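# Cap an LC fibre plug and seat it in cable manager

## Task

Press the dust cap all the way onto the LC fibre jumper's plug, then leave that plug resting about level inside one of the rings of the cable manager beneath the switch. Only the cap may contact the plug's exposed tips. The jumper's cord must never be kinked or crushed, its far end must not be yanked hard, and it must end with no sharp bend. The robot must not topple or finish leaning, and nothing may be knocked over or pushed out of the work area.

## Robot and tools

ROBOT. A LinearBot: an omnidirectional wheeled base with a column about 1.7 m high. A carriage rides the column (lift_m) and holds two identical six-joint arms, left and right, each ending in a two-finger gripper. Arm bases sit roughly 0.57 m + lift_m above the floor, and carriage parts hang about 0.15 m below them. A hand reaches up to 0.78 m from its shoulder but only about 0.38 m below its arm base. Hands are about 0.16 m long and 0.1 m wide (0.14 m open); finger tips are thin (about 0.005 m in the closing direction, 0.02 m across). Parked arm: joints 1-6 at 0, 0.05, 0.05, 1.45, 0, 0. Cameras: carriage_camera (fixed, forward, tilted about 20 degrees down), left_wrist_camera and right_wrist_camera (looking past the fingertips).

FRAMES. Base frame: metres, origin on the floor beneath the base centre, x forward, y left, z up. left_hand and right_hand are reported in it as the midpoint between the finger pads, with quat_wxyz; the hand's z axis runs along the fingers and its y axis is the opening direction. Hand readings at long reach tend to sit above the true hand. base_odometry is in the frame the base had at scene start, counts wheel turns only (slip looks like travel), heading in rad, left positive, -3.142 to 3.142.

move. Every argument except cameras and blocking forms one action; an action holds base, joints or both, plus optional speeds and min_time_s. With no action it just reports state and images.
- base: an object with exactly one key, a relative offset from where the base last measured itself: translate_m (m, forward positive, -2 to 2), strafe_m (m, left positive, -2 to 2) or rotate_rad (rad, counter-clockwise positive, -6.3 to 6.3).
- joints: one object for both arms, keyed by joint name, each value a single absolute target. lift_m 0 to 1 m. For each arm (left_ or right_ prefix): joint1_rad -2.617 to 3.054 (yaw about vertical, 0 forward, positive left); joint2_rad 0 to 3.141 (shoulder: 0 upper arm level backward, 1.57 vertical, 3.14 level forward); joint3_rad 0 to 3.141 (elbow, 0 folded, 3.14 straight); joint4_rad -1.57 to 1.57 (wrist pitch, positive lifts the tips); joint5_rad -1.57 to 1.57 (wrist yaw, positive swings tips to the right, opposite to joint1); joint6_rad -2.094 to 2.094 (roll about the fingers, positive clockwise seen from the forearm); gripper_m 0 to 0.093 m (pad gap). Done tolerances: lift 0.004, joint1 0.02, joint2 0.105, joint3 0.06, joint4 0.04, joint5 0.025, joint6 0.02, gripper 0.004.
- speeds: per-action caps, keys translate_m and strafe_m (0.02-0.5 m/s), rotate_rad (0.05-1.57 rad/s), lift_m (0.08-0.27 m/s, default 0.25).
- min_time_s: 0.1 to 8 s, the shortest duration for each arm and gripper motion; 2 or more keeps hands closer to a straight path. Too short a value makes arms jump and overshoot.
- cameras: list from carriage_camera, left_wrist_camera, right_wrist_camera, all; [] for none. blocking: true (default) waits until everything rests; false returns within about 0.5 s while motion continues, and a later move overrides only what it names.
Each action ends by 14 s (time_out). Unknown keys make a call invalid; out-of-range values get it refused, and a refusal or an unplanned stop cancels the rest of that reply's move, wait and finished_scene calls.

OTHER TOOLS. wait(seconds 0-10, cameras) lets time pass and reports state, returning early once running motions settle. stop(cameras) brakes all running motion; braked joints say stopped and may keep pressing. zoom_image(camera, region [x0,y0,x1,y1] pixels from the top-left, at most 504x504) enlarges the latest image of a camera. read_manual gives licence texts only. finished_scene(scene) ends the scene irreversibly; the goal must hold without the robot.

RESULTS. move is done or the worst status. base_status/joint_status words: moving, done (base: wheels turned the full amount, even if slipping), off_target (rested short, may still push), contact_stop, time_out (target dropped, holding), stopped, not_followed (arm targets withheld by the self-collision check; send readings with joint1 swung apart, one arm per action), limit_stop_at_motor_heat. on_its_own lists uncommanded actions; held at is a target, not a reading. motor_effort is percent of maximum, positive toward higher values, bracket is the last action's peak; a falling lift effort while lowering means a hand is resting on something. Joint torques follow joint order in N m and wrap at ±28 for joints 1-3. Motor temperatures: per arm, six joints then gripper. MOTOR HOT appears from 75 °C; at 100 °C the arm goes limp for 30-60 s or more. Park arms to cool. Gripper reads slightly under the part width when squeezing at full force, 0-0.003 when shut on nothing; open well above the reading to release.

AVOID. Arms touching or pressing each other, grippers included. Tipping: keep carriage low and arms in while driving, avoid sudden stops and heavy loads far out, never drive away while holding something fixed; to free a stuck base, back off about 0.2 m. Arms have no contact stop and keep pushing. With joint2 below 0.8, turning joint1 outward by 0.5 or more can hit the column. Do not slam fixed objects, drop things, release moving parts, touch the plug's bare tips, or bend, crush or tug the fibre cord.

Each tool is called after "Emit:" by a JSON object that holds its "op" and its "data".

## Session

Emit:
{"op": "move", "data": {}}

Scene clock: 0.00 s.
Joint torques (N m): no reading
Motor temperatures (°C): left_arm=[30 34 38 30 29 33 32] | right_arm=[31 36 36 30 31 30 33]
base_odometry: x=+0.000 y=+0.000 heading=+0.000
base_status: not commanded
joint_positions: lift_m=+0.300 left_joint1_rad=+0.009 left_joint2_rad=+0.036 left_joint3_rad=+0.044 left_joint4_rad=+1.438 left_joint5_rad=-0.049 left_joint6_rad=+0.018 left_gripper_m=+0.09396 right_joint1_rad=+0.000 right_joint2_rad=+0.053 right_joint3_rad=+0.056 right_joint4_rad=+1.416 right_joint5_rad=+0.010 right_joint6_rad=+0.042 right_gripper_m=+0.09396
joint_status: not commanded
motor_effort: lift_m=+35 drive_wheels=+1
left_hand: x=+0.2468 y=+0.3158 z=+1.2848 quat_wxyz=(+0.998, -0.024, +0.063, +0.015) (m; base frame)
right_hand: x=+0.2540 y=-0.3087 z=+1.2873 quat_wxyz=(+0.997, +0.006, +0.076, +0.020) (m; base frame)
pictures: carriage_camera, left_wrist_camera, right_wrist_camera
Images, in order (width x height): carriage_camera 896x504, left_wrist_camera 896x504, right_wrist_camera 896x504.

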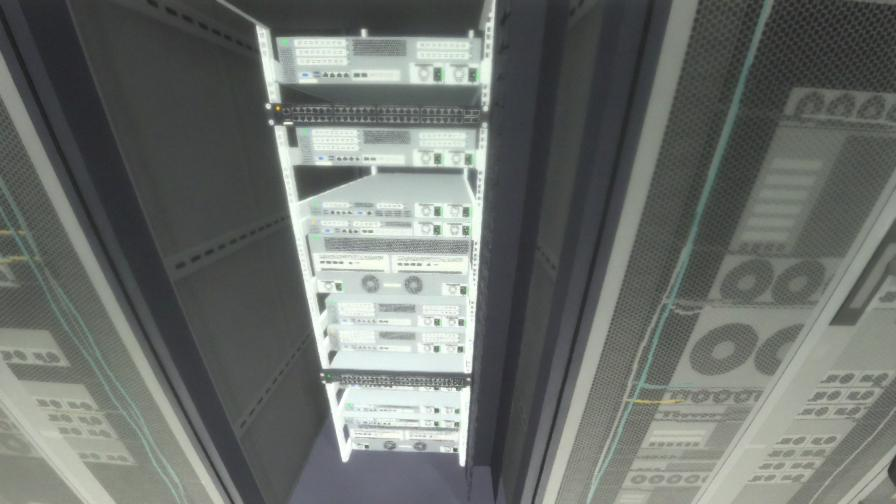

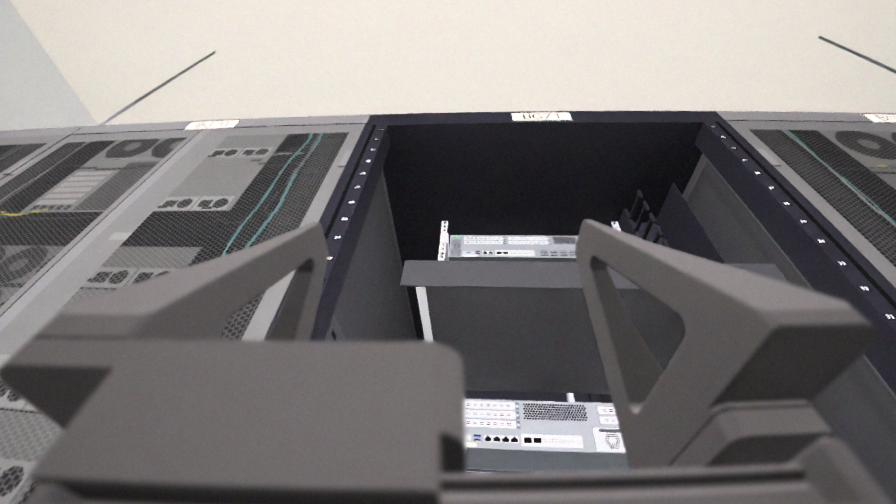

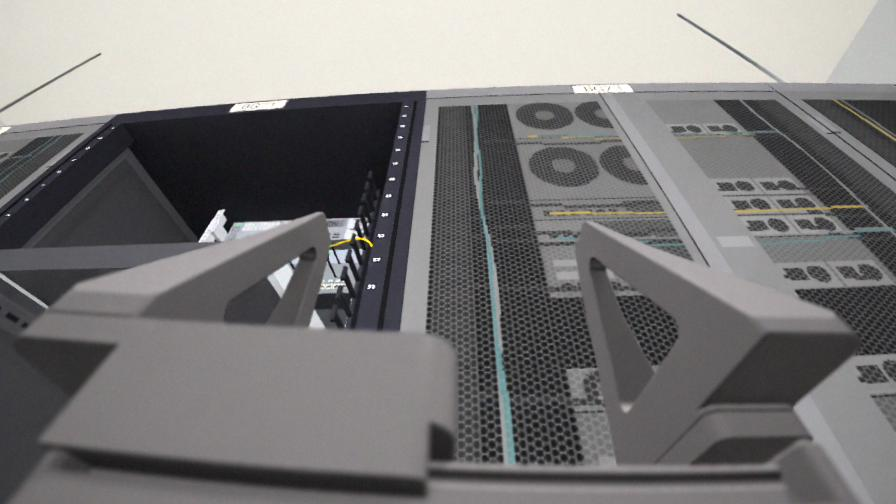

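Emit:
{"op": "zoom_image", "data": {"camera": "carriage_camera", "region": [230, 0, 530, 170]}}

Emit:
{"op": "zoom_image", "data": {"camera": "right_wrist_camera", "region": [130, 100, 430, 360]}}

Emit:
{"op": "zoom_image", "data": {"camera": "carriage_camera", "region": [270, 340, 530, 490]}}

Scaled by 1.680 from the camera's 896x504 image, which has a finer 1280x720 frame.

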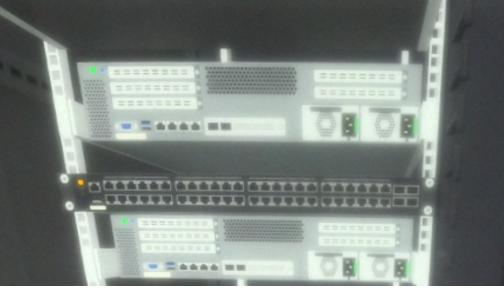

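Scaled by 1.680 from the camera's 896x504 image, which has a finer 1280x720 frame.

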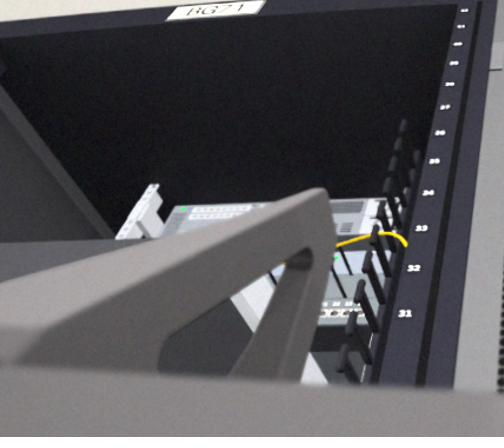

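Scaled by 1.938 from the camera's 896x504 image, which has a finer 1280x720 frame.

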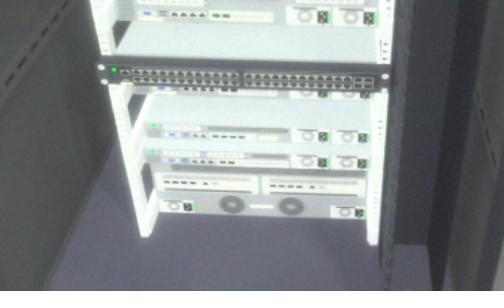

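Emit:
{"op": "move", "data": {"joints": {"lift_m": 0.75}, "cameras": ["all"]}}

Scene clock: 10.83 s.
Joint torques (N m): left_arm=[0.08 3.67 6.52 -0.31 0.09 0.02] | right_arm=[-0.05 3.78 5.91 -0.18 -0.03 -0.11]
move: done
base_odometry: x=+0.000 y=+0.000 heading=+0.000
base_status: not commanded
joint_positions: lift_m=+0.750 left_joint1_rad=+0.009 left_joint2_rad=+0.036 left_joint3_rad=+0.044 left_joint4_rad=+1.438 left_joint5_rad=-0.049 left_joint6_rad=+0.018 left_gripper_m=+0.09396 right_joint1_rad=+0.000 right_joint2_rad=+0.053 right_joint3_rad=+0.056 right_joint4_rad=+1.416 right_joint5_rad=+0.010 right_joint6_rad=+0.042 right_gripper_m=+0.09396
joint_status: all done
motor_effort: lift_m=+35(43) drive_wheels=+1(5)
left_hand: x=+0.2468 y=+0.3158 z=+1.7348 quat_wxyz=(+0.998, -0.024, +0.063, +0.015) (m; base frame)
right_hand: x=+0.2540 y=-0.3087 z=+1.7373 quat_wxyz=(+0.997, +0.006, +0.076, +0.020) (m; base frame)
pictures: carriage_camera, left_wrist_camera, right_wrist_camera
Images, in order (width x height): carriage_camera 896x504, left_wrist_camera 896x504, right_wrist_camera 896x504.

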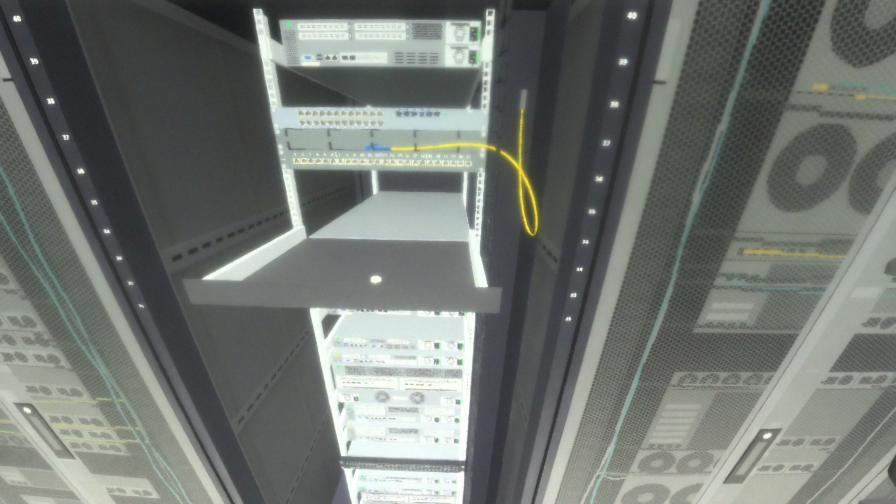

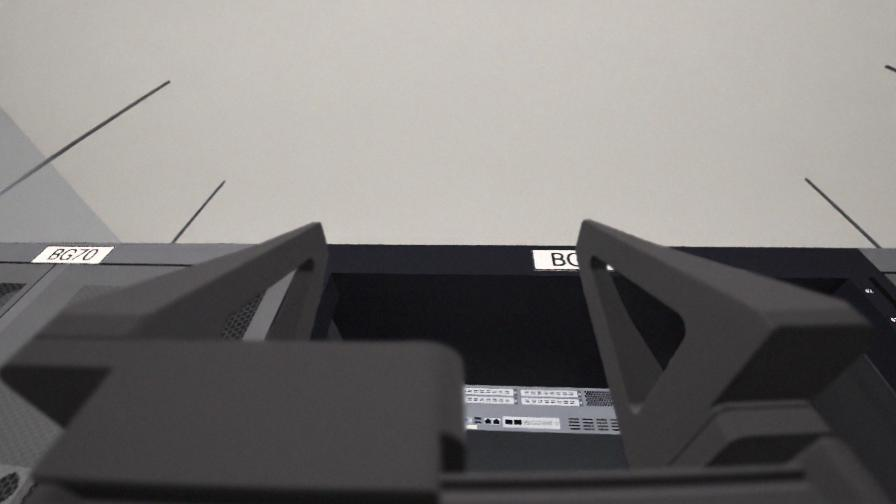

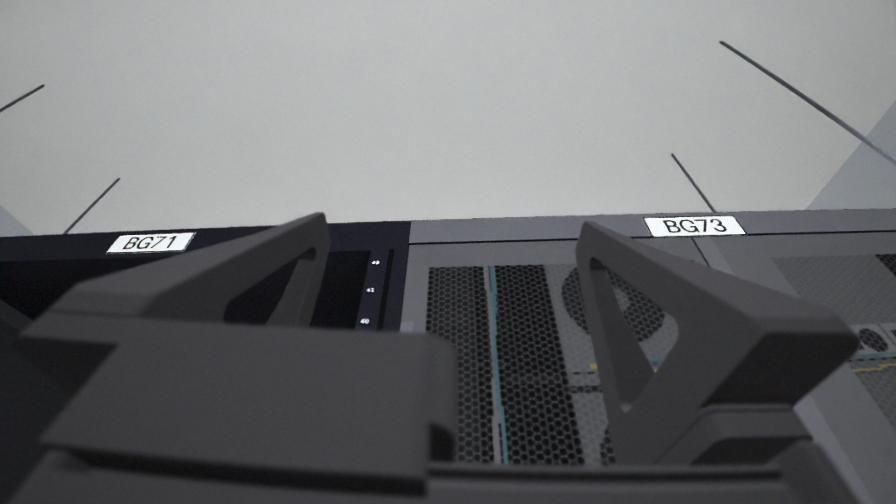

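Emit:
{"op": "zoom_image", "data": {"camera": "carriage_camera", "region": [260, 80, 560, 250]}}

Emit:
{"op": "zoom_image", "data": {"camera": "carriage_camera", "region": [340, 110, 440, 170]}}

Emit:
{"op": "zoom_image", "data": {"camera": "carriage_camera", "region": [325, 250, 425, 310]}}

Scaled by 1.680 from the camera's 896x504 image, which has a finer 1280x720 frame.

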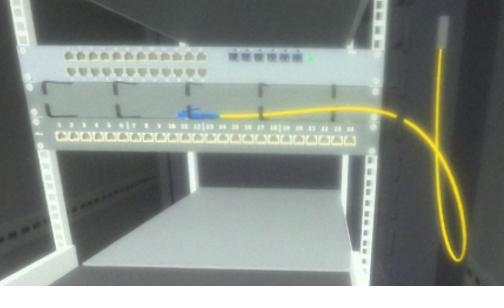

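Scaled by 5.040 from the camera's 896x504 image, which has a finer 1280x720 frame.

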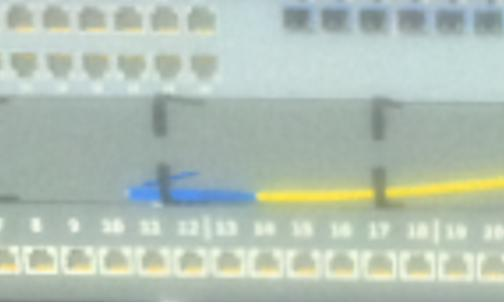

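Scaled by 5.040 from the camera's 896x504 image, which has a finer 1280x720 frame.

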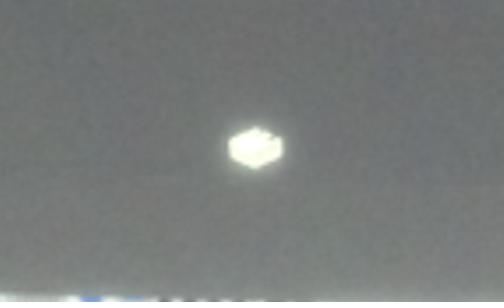

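Emit:
{"op": "move", "data": {"base": {"strafe_m": 0.12}, "joints": {"left_joint1_rad": -0.72, "left_joint2_rad": 1.41, "left_joint3_rad": 1.84, "left_joint4_rad": -1.217, "left_joint5_rad": 0, "left_joint6_rad": 0, "right_joint1_rad": 0.282, "right_joint2_rad": 1.17, "right_joint3_rad": 1.516, "right_joint4_rad": -0.346, "right_joint5_rad": -0.338, "right_joint6_rad": 0}, "min_time_s": 3, "cameras": ["all"]}}

Scene clock: 135.00 s.
Joint torques (N m): left_arm=[-0.58 -3.3 9.8 1.65 0.17 -0.1] | right_arm=[0.57 -2.5 9.17 2.41 -0.11 -0.24]
move: done
base_odometry: x=+0.000 y=+0.120 heading=+0.001
base_status: done
joint_positions: lift_m=+0.750 left_joint1_rad=-0.712 left_joint2_rad=+1.400 left_joint3_rad=+1.806 left_joint4_rad=-1.208 left_joint5_rad=-0.013 left_joint6_rad=+0.011 left_gripper_m=+0.09396 right_joint1_rad=+0.276 right_joint2_rad=+1.161 right_joint3_rad=+1.491 right_joint4_rad=-0.327 right_joint5_rad=-0.328 right_joint6_rad=+0.010 right_gripper_m=+0.09396
joint_status: all done
motor_effort: lift_m=+35(36) drive_wheels=+3(10)
left_hand: x=+0.4808 y=+0.0806 z=+1.6513 quat_wxyz=(+0.354, +0.326, +0.868, -0.123) (m; base frame)
right_hand: x=+0.5522 y=-0.1533 z=+1.7963 quat_wxyz=(+0.675, -0.207, +0.675, +0.214) (m; base frame)
pictures: carriage_camera, left_wrist_camera, right_wrist_camera
Images, in order (width x height): carriage_camera 896x504, left_wrist_camera 896x504, right_wrist_camera 896x504.

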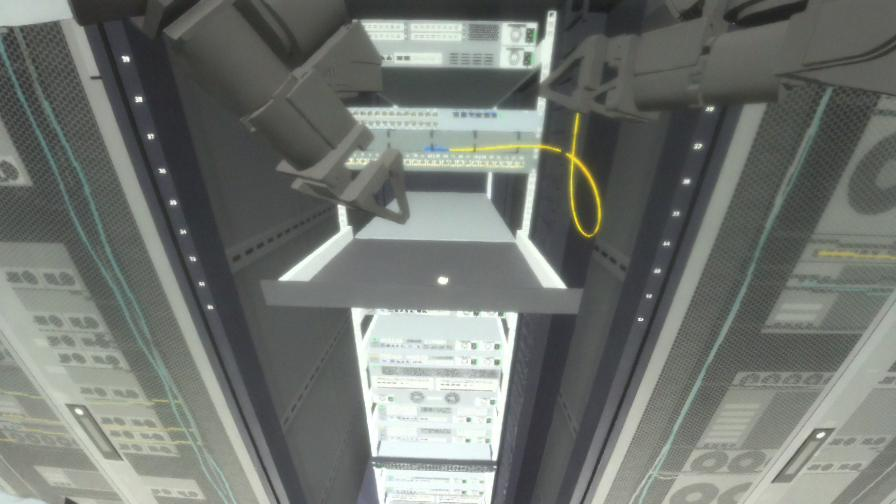

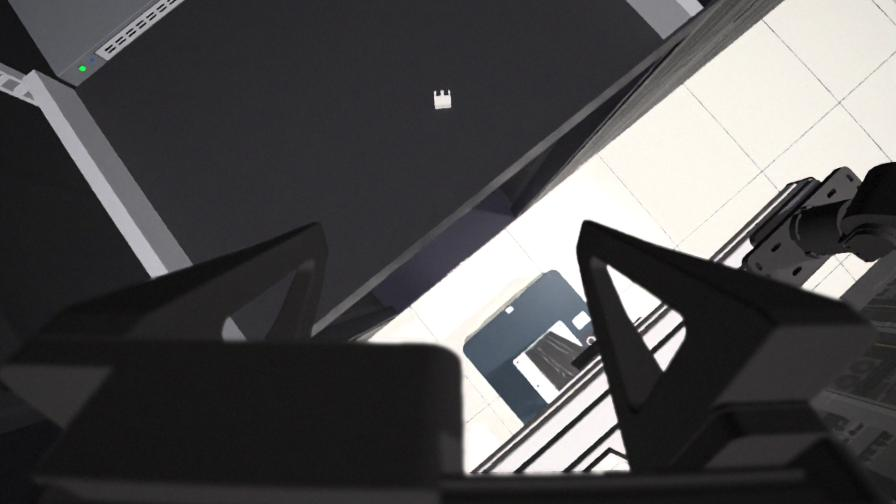

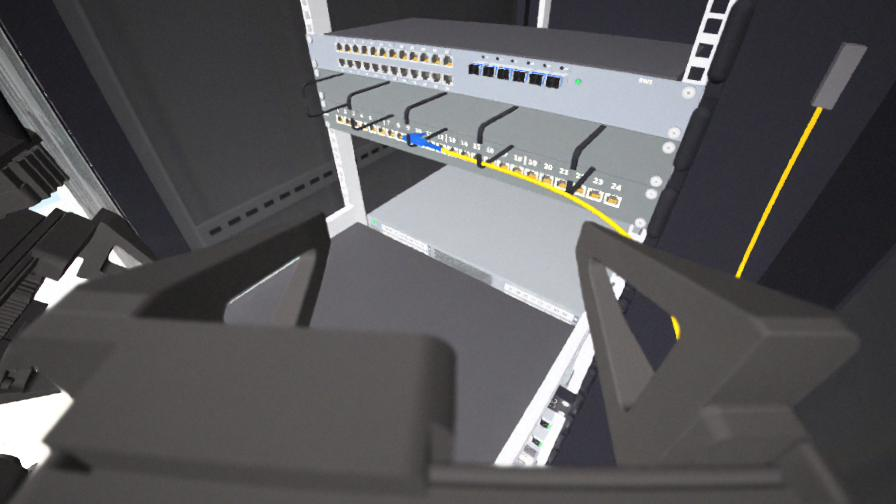

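Emit:
{"op": "zoom_image", "data": {"camera": "right_wrist_camera", "region": [300, 70, 600, 240]}}

Emit:
{"op": "zoom_image", "data": {"camera": "right_wrist_camera", "region": [380, 100, 500, 180]}}

Emit:
{"op": "zoom_image", "data": {"camera": "left_wrist_camera", "region": [402, 70, 482, 130]}}

Emit:
{"op": "zoom_image", "data": {"camera": "carriage_camera", "region": [395, 125, 485, 175]}}

Scaled by 1.680 from the camera's 896x504 image, which has a finer 1280x720 frame.

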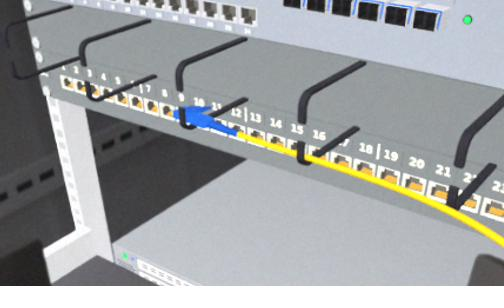

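Scaled by 4.200 from the camera's 896x504 image, which has a finer 1280x720 frame.

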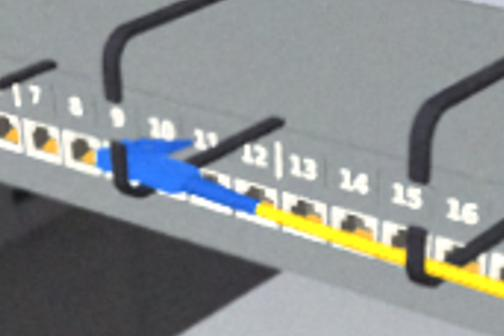

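Scaled by 6.300 from the camera's 896x504 image, which has a finer 1280x720 frame.

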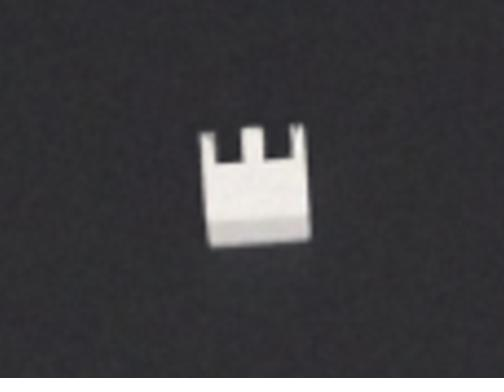

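Scaled by 5.600 from the camera's 896x504 image, which has a finer 1280x720 frame.

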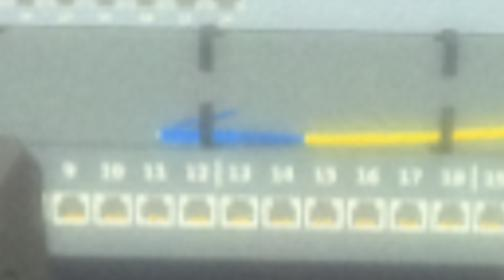

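Emit:
{"op": "zoom_image", "data": {"camera": "left_wrist_camera", "region": [420, 130, 896, 470]}}

Scaled by 1.059 from the camera's 896x504 image, which has a finer 1280x720 frame.

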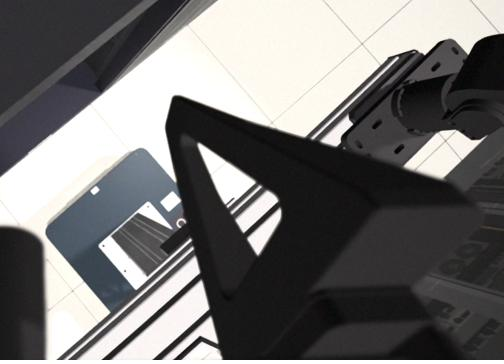

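Emit:
{"op": "move", "data": {"base": {"translate_m": 0.18}, "joints": {"lift_m": 0.9, "right_joint1_rad": 0.28, "right_joint2_rad": 0.7, "right_joint3_rad": 1.1, "right_joint4_rad": -0.3, "right_joint5_rad": -0.33, "left_joint1_rad": -1.208, "left_joint2_rad": 1.403, "left_joint3_rad": 1.117, "left_joint4_rad": -0.80, "left_joint5_rad": -0.207, "left_joint6_rad": -0.372}, "speeds": {"translate_m": 0.08}, "min_time_s": 3, "cameras": ["all"]}}

Scene clock: 397.47 s.
Joint torques (N m): left_arm=[-0.59 -4.97 6.34 1.43 -0.18 -0.09] | right_arm=[-2.88 6.3 7.34 4.16 2.03 2.6]
Motor temperatures (°C): left_arm=[29 36 51 38 29 33 32] | right_arm=[31 35 48 52 32 31 33]
move: off_target
base_odometry: x=+0.180 y=+0.120 heading=+0.001
base_status: done
joint_positions: lift_m=+0.900 left_joint1_rad=-1.200 left_joint2_rad=+1.403 left_joint3_rad=+1.134 left_joint4_rad=-0.815 left_joint5_rad=-0.193 left_joint6_rad=-0.360 left_gripper_m=+0.09396 right_joint1_rad=+0.308 right_joint2_rad=+0.646 right_joint3_rad=+1.090 right_joint4_rad=-0.437 right_joint5_rad=-0.522 right_joint6_rad=-0.232 right_gripper_m=+0.09396
joint_status: right_joint1_rad off_target (ended at +0.308, target +0.280); right_joint4_rad off_target (ended at -0.437, target -0.300); right_joint5_rad off_target (ended at -0.522, target -0.330); the others done
motor_effort: lift_m=+41(45) drive_wheels=+5(13)
left_hand: x=+0.3706 y=+0.0000 z=+1.6036 quat_wxyz=(+0.236, +0.372, +0.892, -0.102) (m; base frame)
right_hand: x=+0.4076 y=-0.1546 z=+1.8869 quat_wxyz=(+0.678, -0.358, +0.607, +0.208) (m; base frame)
pictures: carriage_camera, left_wrist_camera, right_wrist_camera
Images, in order (width x height): carriage_camera 896x504, left_wrist_camera 896x504, right_wrist_camera 896x504.

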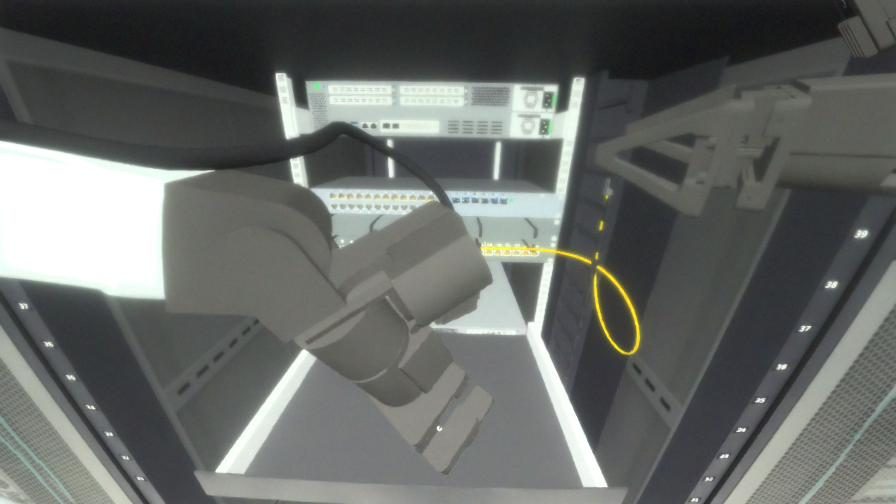

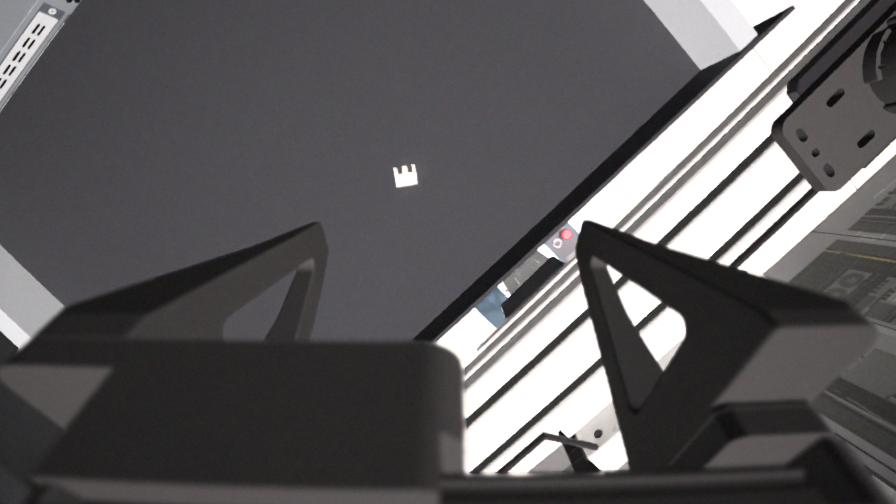

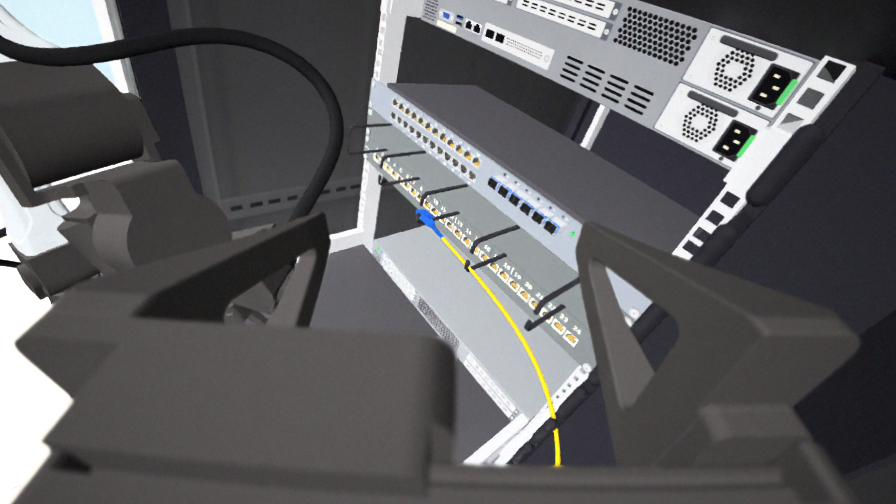

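Emit:
{"op": "move", "data": {"joints": {"right_joint1_rad": 0.28, "right_joint2_rad": 0.45, "right_joint3_rad": 0.553, "right_joint4_rad": -0.1, "right_joint5_rad": -0.2, "right_joint6_rad": 0}, "min_time_s": 2, "cameras": ["left_wrist_camera", "right_wrist_camera"]}}

Emit:
{"op": "zoom_image", "data": {"camera": "left_wrist_camera", "region": [375, 150, 435, 200]}}

Emit:
{"op": "zoom_image", "data": {"camera": "right_wrist_camera", "region": [380, 150, 560, 280]}}

Scene clock: 455.83 s.
Joint torques (N m): left_arm=[-0.59 -4.97 6.37 1.39 -0.17 -0.09] | right_arm=[-0.59 0.4 6.31 2.63 0.09 0]
Motor temperatures (°C): left_arm=[29 37 49 40 29 33 32] | right_arm=[32 37 49 65 37 39 33]
move: done
base_odometry: x=+0.180 y=+0.120 heading=+0.001
base_status: not commanded
joint_positions: lift_m=+0.900 left_joint1_rad=-1.200 left_joint2_rad=+1.403 left_joint3_rad=+1.134 left_joint4_rad=-0.811 left_joint5_rad=-0.195 left_joint6_rad=-0.361 left_gripper_m=+0.09396 right_joint1_rad=+0.285 right_joint2_rad=+0.457 right_joint3_rad=+0.568 right_joint4_rad=-0.101 right_joint5_rad=-0.210 right_joint6_rad=-0.010 right_gripper_m=+0.09396
joint_status: all done
motor_effort: lift_m=+38(41) drive_wheels=+2(8)
left_hand: x=+0.3711 y=-0.0007 z=+1.6044 quat_wxyz=(+0.238, +0.372, +0.891, -0.103) (m; base frame)
right_hand: x=+0.4584 y=-0.1978 z=+1.7733 quat_wxyz=(+0.690, -0.177, +0.681, +0.170) (m; base frame)
pictures: left_wrist_camera, right_wrist_camera
Images, in order (width x height): left_wrist_camera 896x504, right_wrist_camera 896x504.

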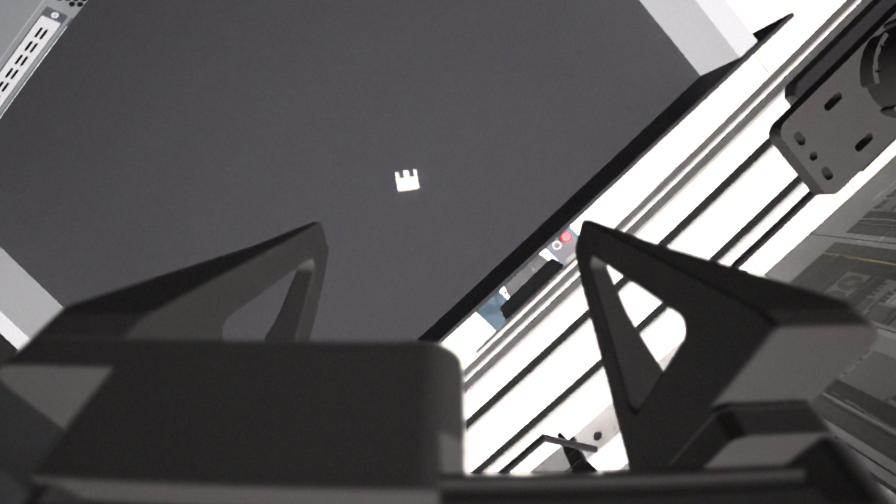

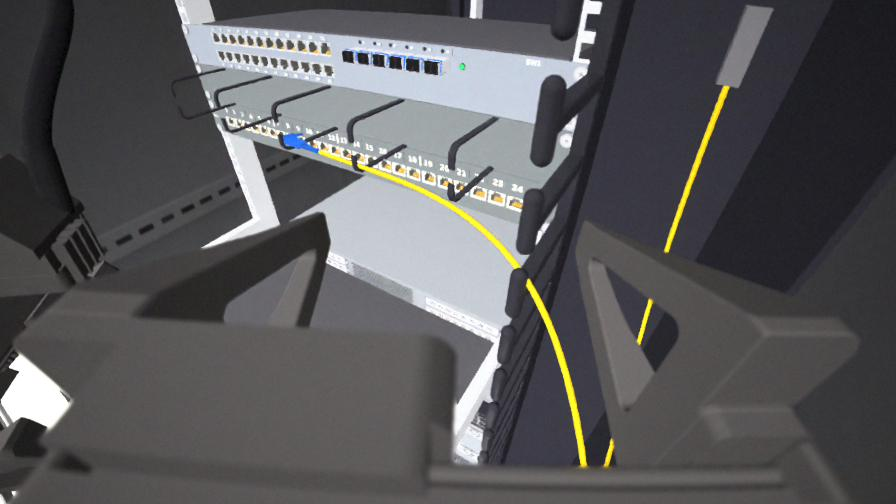

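Scaled by 8.400 from the camera's 896x504 image, which has a finer 1280x720 frame.

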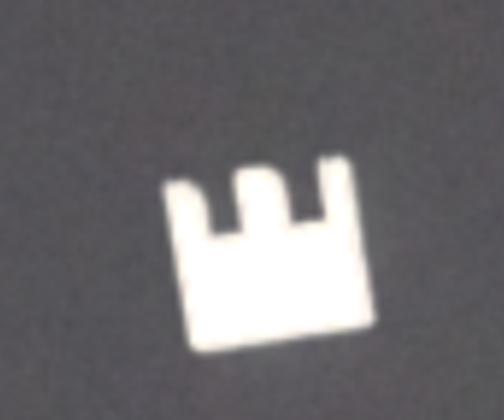

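Scaled by 2.800 from the camera's 896x504 image, which has a finer 1280x720 frame.

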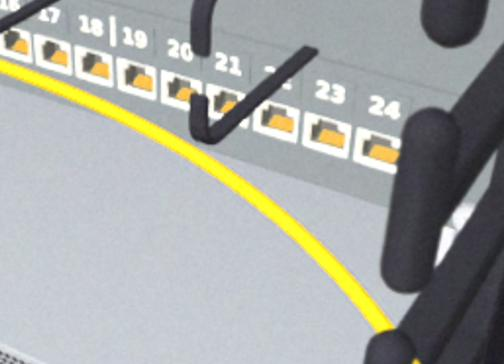

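Emit:
{"op": "move", "data": {"joints": {"left_joint1_rad": -1.122, "left_joint2_rad": 1.529, "left_joint3_rad": 1.07, "left_joint4_rad": -0.639, "left_joint5_rad": -0.235, "left_joint6_rad": -0.427, "left_gripper_m": 0.05}, "min_time_s": 2, "cameras": ["left_wrist_camera", "carriage_camera"]}}

Emit:
{"op": "zoom_image", "data": {"camera": "left_wrist_camera", "region": [360, 140, 540, 260]}}

Scene clock: 494.77 s.
Joint torques (N m): left_arm=[0.69 -4.92 6.28 1.41 -0.21 -0.09] | right_arm=[-0.59 0.4 6.3 2.62 0.1 0]
Motor temperatures (°C): left_arm=[29 37 48 39 29 33 32] | right_arm=[31 35 48 58 34 34 33]
move: done
base_odometry: x=+0.180 y=+0.120 heading=+0.001
base_status: not commanded
joint_positions: lift_m=+0.900 left_joint1_rad=-1.130 left_joint2_rad=+1.516 left_joint3_rad=+1.086 left_joint4_rad=-0.654 left_joint5_rad=-0.221 left_joint6_rad=-0.415 left_gripper_m=+0.05013 right_joint1_rad=+0.285 right_joint2_rad=+0.457 right_joint3_rad=+0.568 right_joint4_rad=-0.099 right_joint5_rad=-0.210 right_joint6_rad=-0.010 right_gripper_m=+0.09396
joint_status: all done
motor_effort: lift_m=+38(38) drive_wheels=+2(7)
left_hand: x=+0.4065 y=-0.0091 z=+1.5680 quat_wxyz=(+0.246, +0.313, +0.913, -0.091) (m; base frame)
right_hand: x=+0.4584 y=-0.1979 z=+1.7737 quat_wxyz=(+0.691, -0.176, +0.680, +0.170) (m; base frame)
pictures: carriage_camera, left_wrist_camera
Images, in order (width x height): carriage_camera 896x504, left_wrist_camera 896x504.

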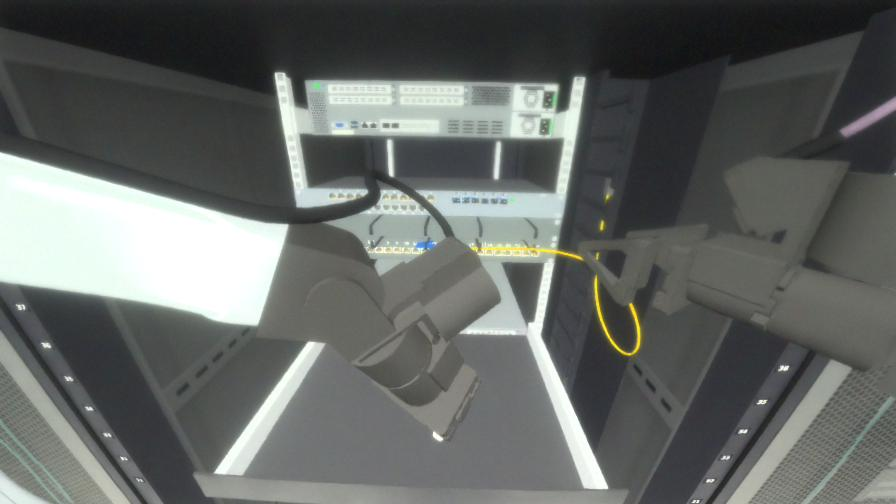

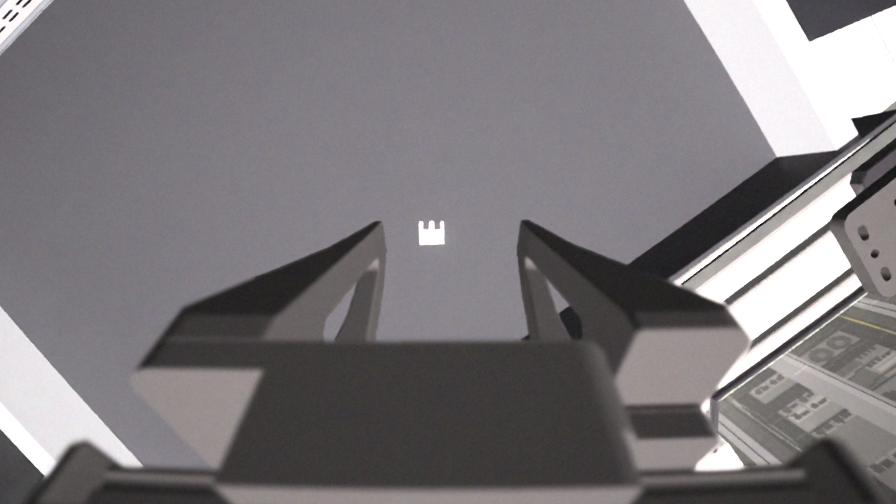

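Scaled by 2.800 from the camera's 896x504 image, which has a finer 1280x720 frame.

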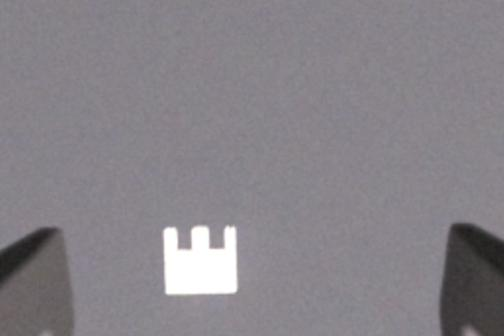

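Emit:
{"op": "move", "data": {"joints": {"left_joint1_rad": -1.105, "left_joint2_rad": 1.5525, "left_joint3_rad": 0.982, "left_joint4_rad": -0.54, "left_joint5_rad": -0.245, "left_joint6_rad": -0.432, "left_gripper_m": 0.035}, "min_time_s": 2, "cameras": ["left_wrist_camera"]}}

Emit:
{"op": "zoom_image", "data": {"camera": "left_wrist_camera", "region": [380, 180, 540, 300]}}

Scene clock: 521.30 s.
Joint torques (N m): left_arm=[0.72 -4.93 6.12 1.39 -0.21 -0.09] | right_arm=[-0.59 0.4 6.28 2.62 0.1 0]
Motor temperatures (°C): left_arm=[29 37 48 39 29 33 32] | right_arm=[31 35 48 57 33 33 33]
move: done
base_odometry: x=+0.180 y=+0.120 heading=+0.001
base_status: not commanded
joint_positions: lift_m=+0.900 left_joint1_rad=-1.113 left_joint2_rad=+1.540 left_joint3_rad=+0.998 left_joint4_rad=-0.555 left_joint5_rad=-0.231 left_joint6_rad=-0.421 left_gripper_m=+0.03513 right_joint1_rad=+0.285 right_joint2_rad=+0.457 right_joint3_rad=+0.568 right_joint4_rad=-0.099 right_joint5_rad=-0.209 right_joint6_rad=-0.010 right_gripper_m=+0.09396
joint_status: all done
motor_effort: lift_m=+38(38) drive_wheels=+3(8)
left_hand: x=+0.4118 y=-0.0018 z=+1.5398 quat_wxyz=(+0.246, +0.302, +0.917, -0.081) (m; base frame)
right_hand: x=+0.4584 y=-0.1979 z=+1.7737 quat_wxyz=(+0.691, -0.176, +0.680, +0.170) (m; base frame)
pictures: left_wrist_camera
Images, in order (width x height): left_wrist_camera 896x504.

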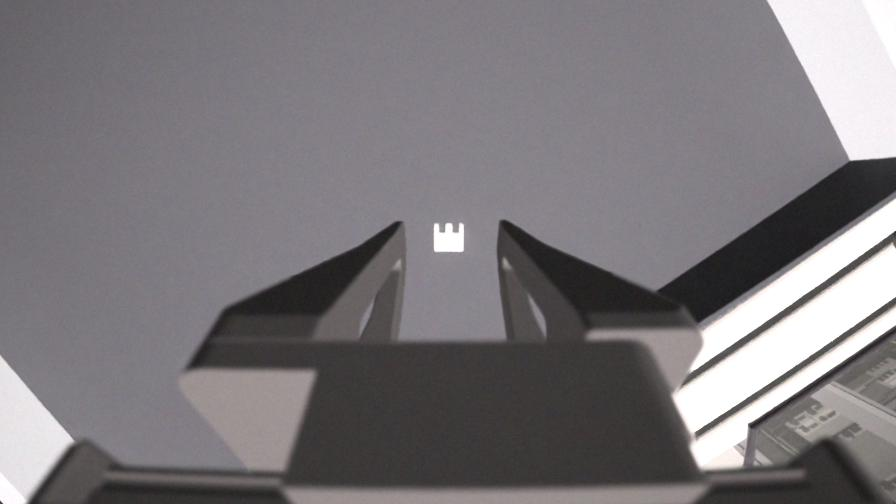

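Scaled by 3.150 from the camera's 896x504 image, which has a finer 1280x720 frame.

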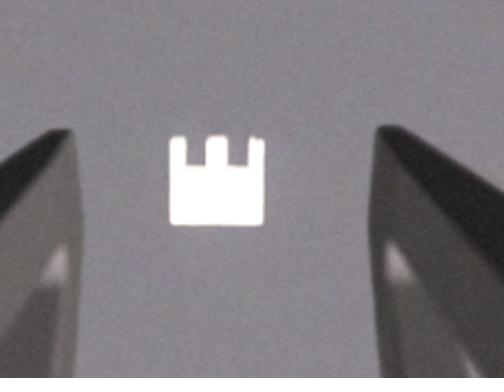

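Emit:
{"op": "move", "data": {"joints": {"lift_m": 0.892}, "speeds": {"lift_m": 0.08}, "cameras": ["left_wrist_camera"]}}

Emit:
{"op": "zoom_image", "data": {"camera": "left_wrist_camera", "region": [380, 180, 540, 300]}}

Scene clock: 534.30 s.
Joint torques (N m): left_arm=[0.7 -5.38 6.53 1.32 -0.18 -0.09] | right_arm=[-0.61 0.69 6.72 2.56 0.09 0]
Motor temperatures (°C): left_arm=[29 38 47 39 29 33 32] | right_arm=[31 35 48 57 33 33 33]
move: done
base_odometry: x=+0.180 y=+0.120 heading=+0.001
base_status: not commanded
joint_positions: lift_m=+0.892 left_joint1_rad=-1.113 left_joint2_rad=+1.545 left_joint3_rad=+0.994 left_joint4_rad=-0.548 left_joint5_rad=-0.233 left_joint6_rad=-0.421 left_gripper_m=+0.03513 right_joint1_rad=+0.285 right_joint2_rad=+0.454 right_joint3_rad=+0.564 right_joint4_rad=-0.095 right_joint5_rad=-0.209 right_joint6_rad=-0.010 right_gripper_m=+0.09396
joint_status: all done
motor_effort: lift_m=+34(35) drive_wheels=+2(4)
left_hand: x=+0.4121 y=-0.0016 z=+1.5296 quat_wxyz=(+0.246, +0.302, +0.918, -0.079) (m; base frame)
right_hand: x=+0.4584 y=-0.1980 z=+1.7655 quat_wxyz=(+0.692, -0.176, +0.680, +0.170) (m; base frame)
pictures: left_wrist_camera
Images, in order (width x height): left_wrist_camera 896x504.

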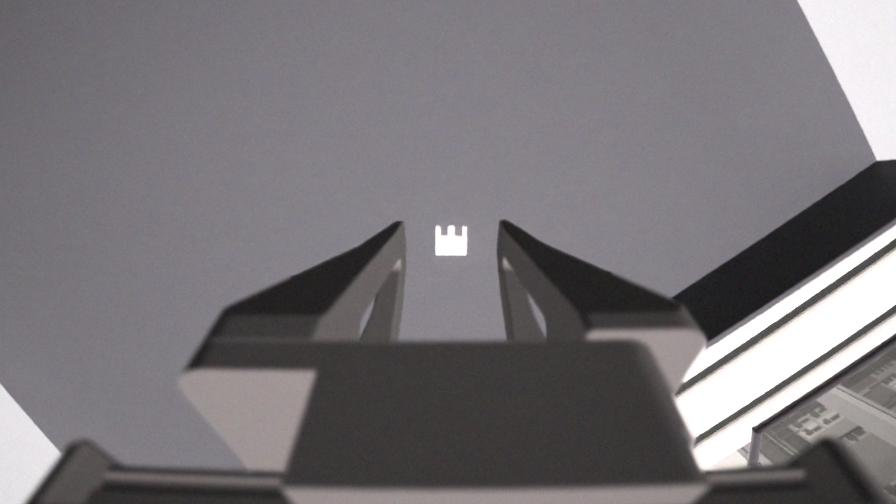

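Scaled by 3.150 from the camera's 896x504 image, which has a finer 1280x720 frame.

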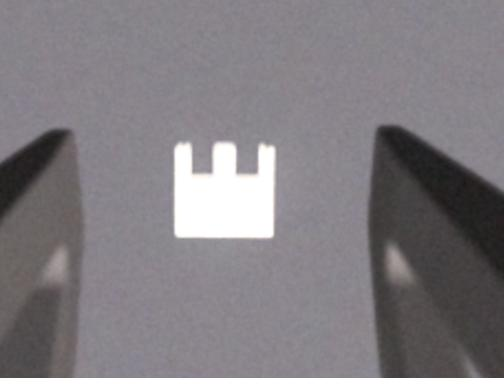

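Emit:
{"op": "move", "data": {"joints": {"lift_m": 0.887}, "speeds": {"lift_m": 0.08}, "cameras": ["left_wrist_camera"]}}

Emit:
{"op": "zoom_image", "data": {"camera": "left_wrist_camera", "region": [380, 180, 540, 300]}}

Scene clock: 544.03 s.
Joint torques (N m): left_arm=[0.73 -5.52 6.71 1.28 -0.18 -0.1] | right_arm=[-0.62 0.73 6.8 2.55 0.09 -0.01]
Motor temperatures (°C): left_arm=[29 38 48 39 29 33 32] | right_arm=[31 35 47 56 33 33 33]
move: done
base_odometry: x=+0.180 y=+0.120 heading=+0.001
base_status: not commanded
joint_positions: lift_m=+0.887 left_joint1_rad=-1.113 left_joint2_rad=+1.547 left_joint3_rad=+0.992 left_joint4_rad=-0.546 left_joint5_rad=-0.235 left_joint6_rad=-0.421 left_gripper_m=+0.03513 right_joint1_rad=+0.285 right_joint2_rad=+0.453 right_joint3_rad=+0.563 right_joint4_rad=-0.094 right_joint5_rad=-0.209 right_joint6_rad=-0.009 right_gripper_m=+0.09396
joint_status: all done
motor_effort: lift_m=+34(36) drive_wheels=+2(4)
left_hand: x=+0.4123 y=-0.0014 z=+1.5236 quat_wxyz=(+0.246, +0.302, +0.918, -0.079) (m; base frame)
right_hand: x=+0.4583 y=-0.1981 z=+1.7605 quat_wxyz=(+0.692, -0.176, +0.679, +0.170) (m; base frame)
pictures: left_wrist_camera
Images, in order (width x height): left_wrist_camera 896x504.

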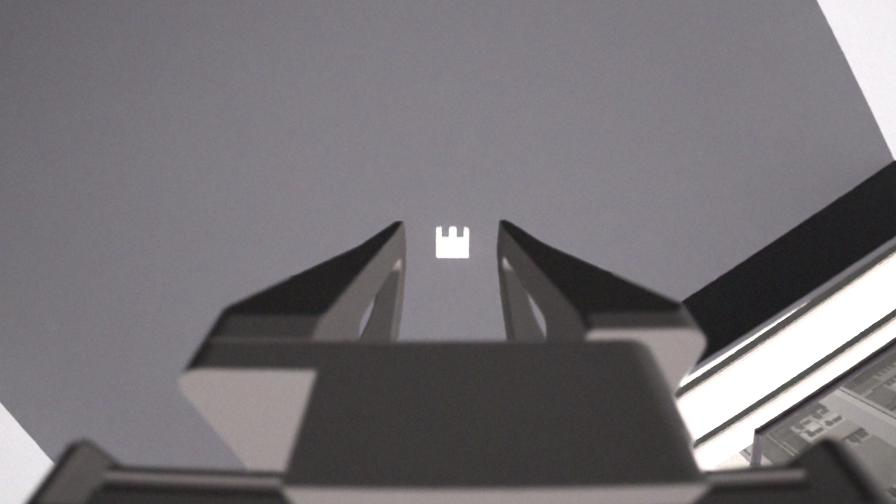

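Scaled by 3.150 from the camera's 896x504 image, which has a finer 1280x720 frame.

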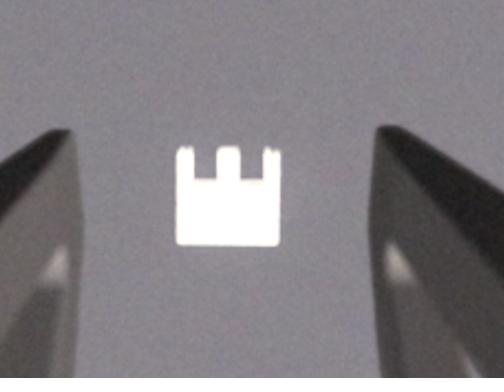

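Emit:
{"op": "move", "data": {"joints": {"lift_m": 0.876, "left_joint1_rad": -1.111, "left_joint2_rad": 1.539, "left_joint3_rad": 0.969, "left_joint4_rad": -0.541, "left_joint5_rad": -0.251, "left_joint6_rad": -0.432}, "speeds": {"lift_m": 0.08}, "cameras": ["left_wrist_camera"]}}

Emit:
{"op": "zoom_image", "data": {"camera": "left_wrist_camera", "region": [380, 180, 540, 300]}}

Scene clock: 586.13 s.
Joint torques (N m): left_arm=[0.2 -6.58 6.5 1.24 -0.2 -0.09] | right_arm=[-0.58 0.68 6.8 2.56 0.09 -0.01]
move: done
base_odometry: x=+0.180 y=+0.120 heading=+0.001
base_status: not commanded
joint_positions: lift_m=+0.876 left_joint1_rad=-1.113 left_joint2_rad=+1.547 left_joint3_rad=+0.980 left_joint4_rad=-0.545 left_joint5_rad=-0.238 left_joint6_rad=-0.421 left_gripper_m=+0.03513 right_joint1_rad=+0.285 right_joint2_rad=+0.453 right_joint3_rad=+0.563 right_joint4_rad=-0.094 right_joint5_rad=-0.208 right_joint6_rad=-0.009 right_gripper_m=+0.09396
joint_status: all done
motor_effort: lift_m=+35(35) drive_wheels=+6(6)
left_hand: x=+0.4113 y=+0.0019 z=+1.5087 quat_wxyz=(+0.243, +0.302, +0.919, -0.073) (m; base frame)
right_hand: x=+0.4583 y=-0.1981 z=+1.7494 quat_wxyz=(+0.692, -0.176, +0.679, +0.170) (m; base frame)
pictures: left_wrist_camera
Images, in order (width x height): left_wrist_camera 896x504.

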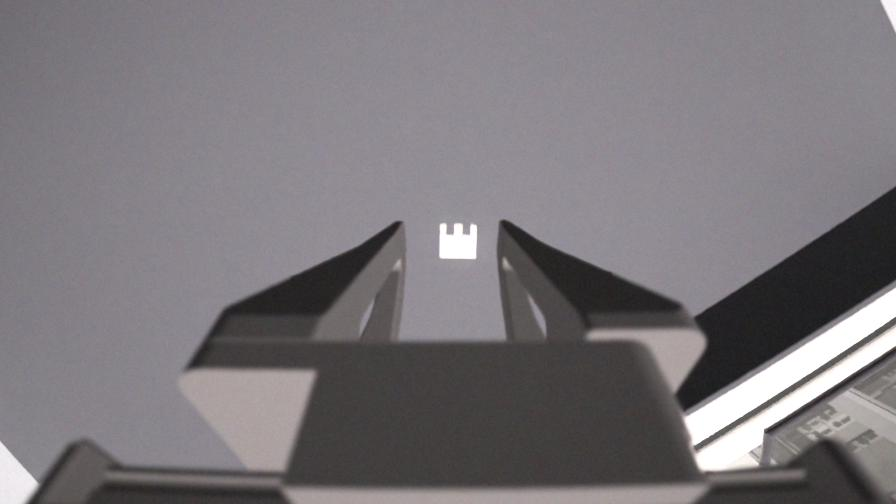

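Scaled by 3.150 from the camera's 896x504 image, which has a finer 1280x720 frame.

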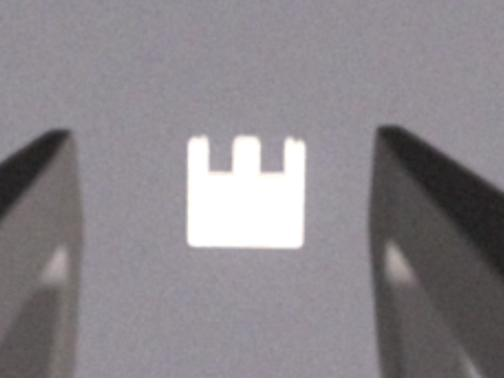

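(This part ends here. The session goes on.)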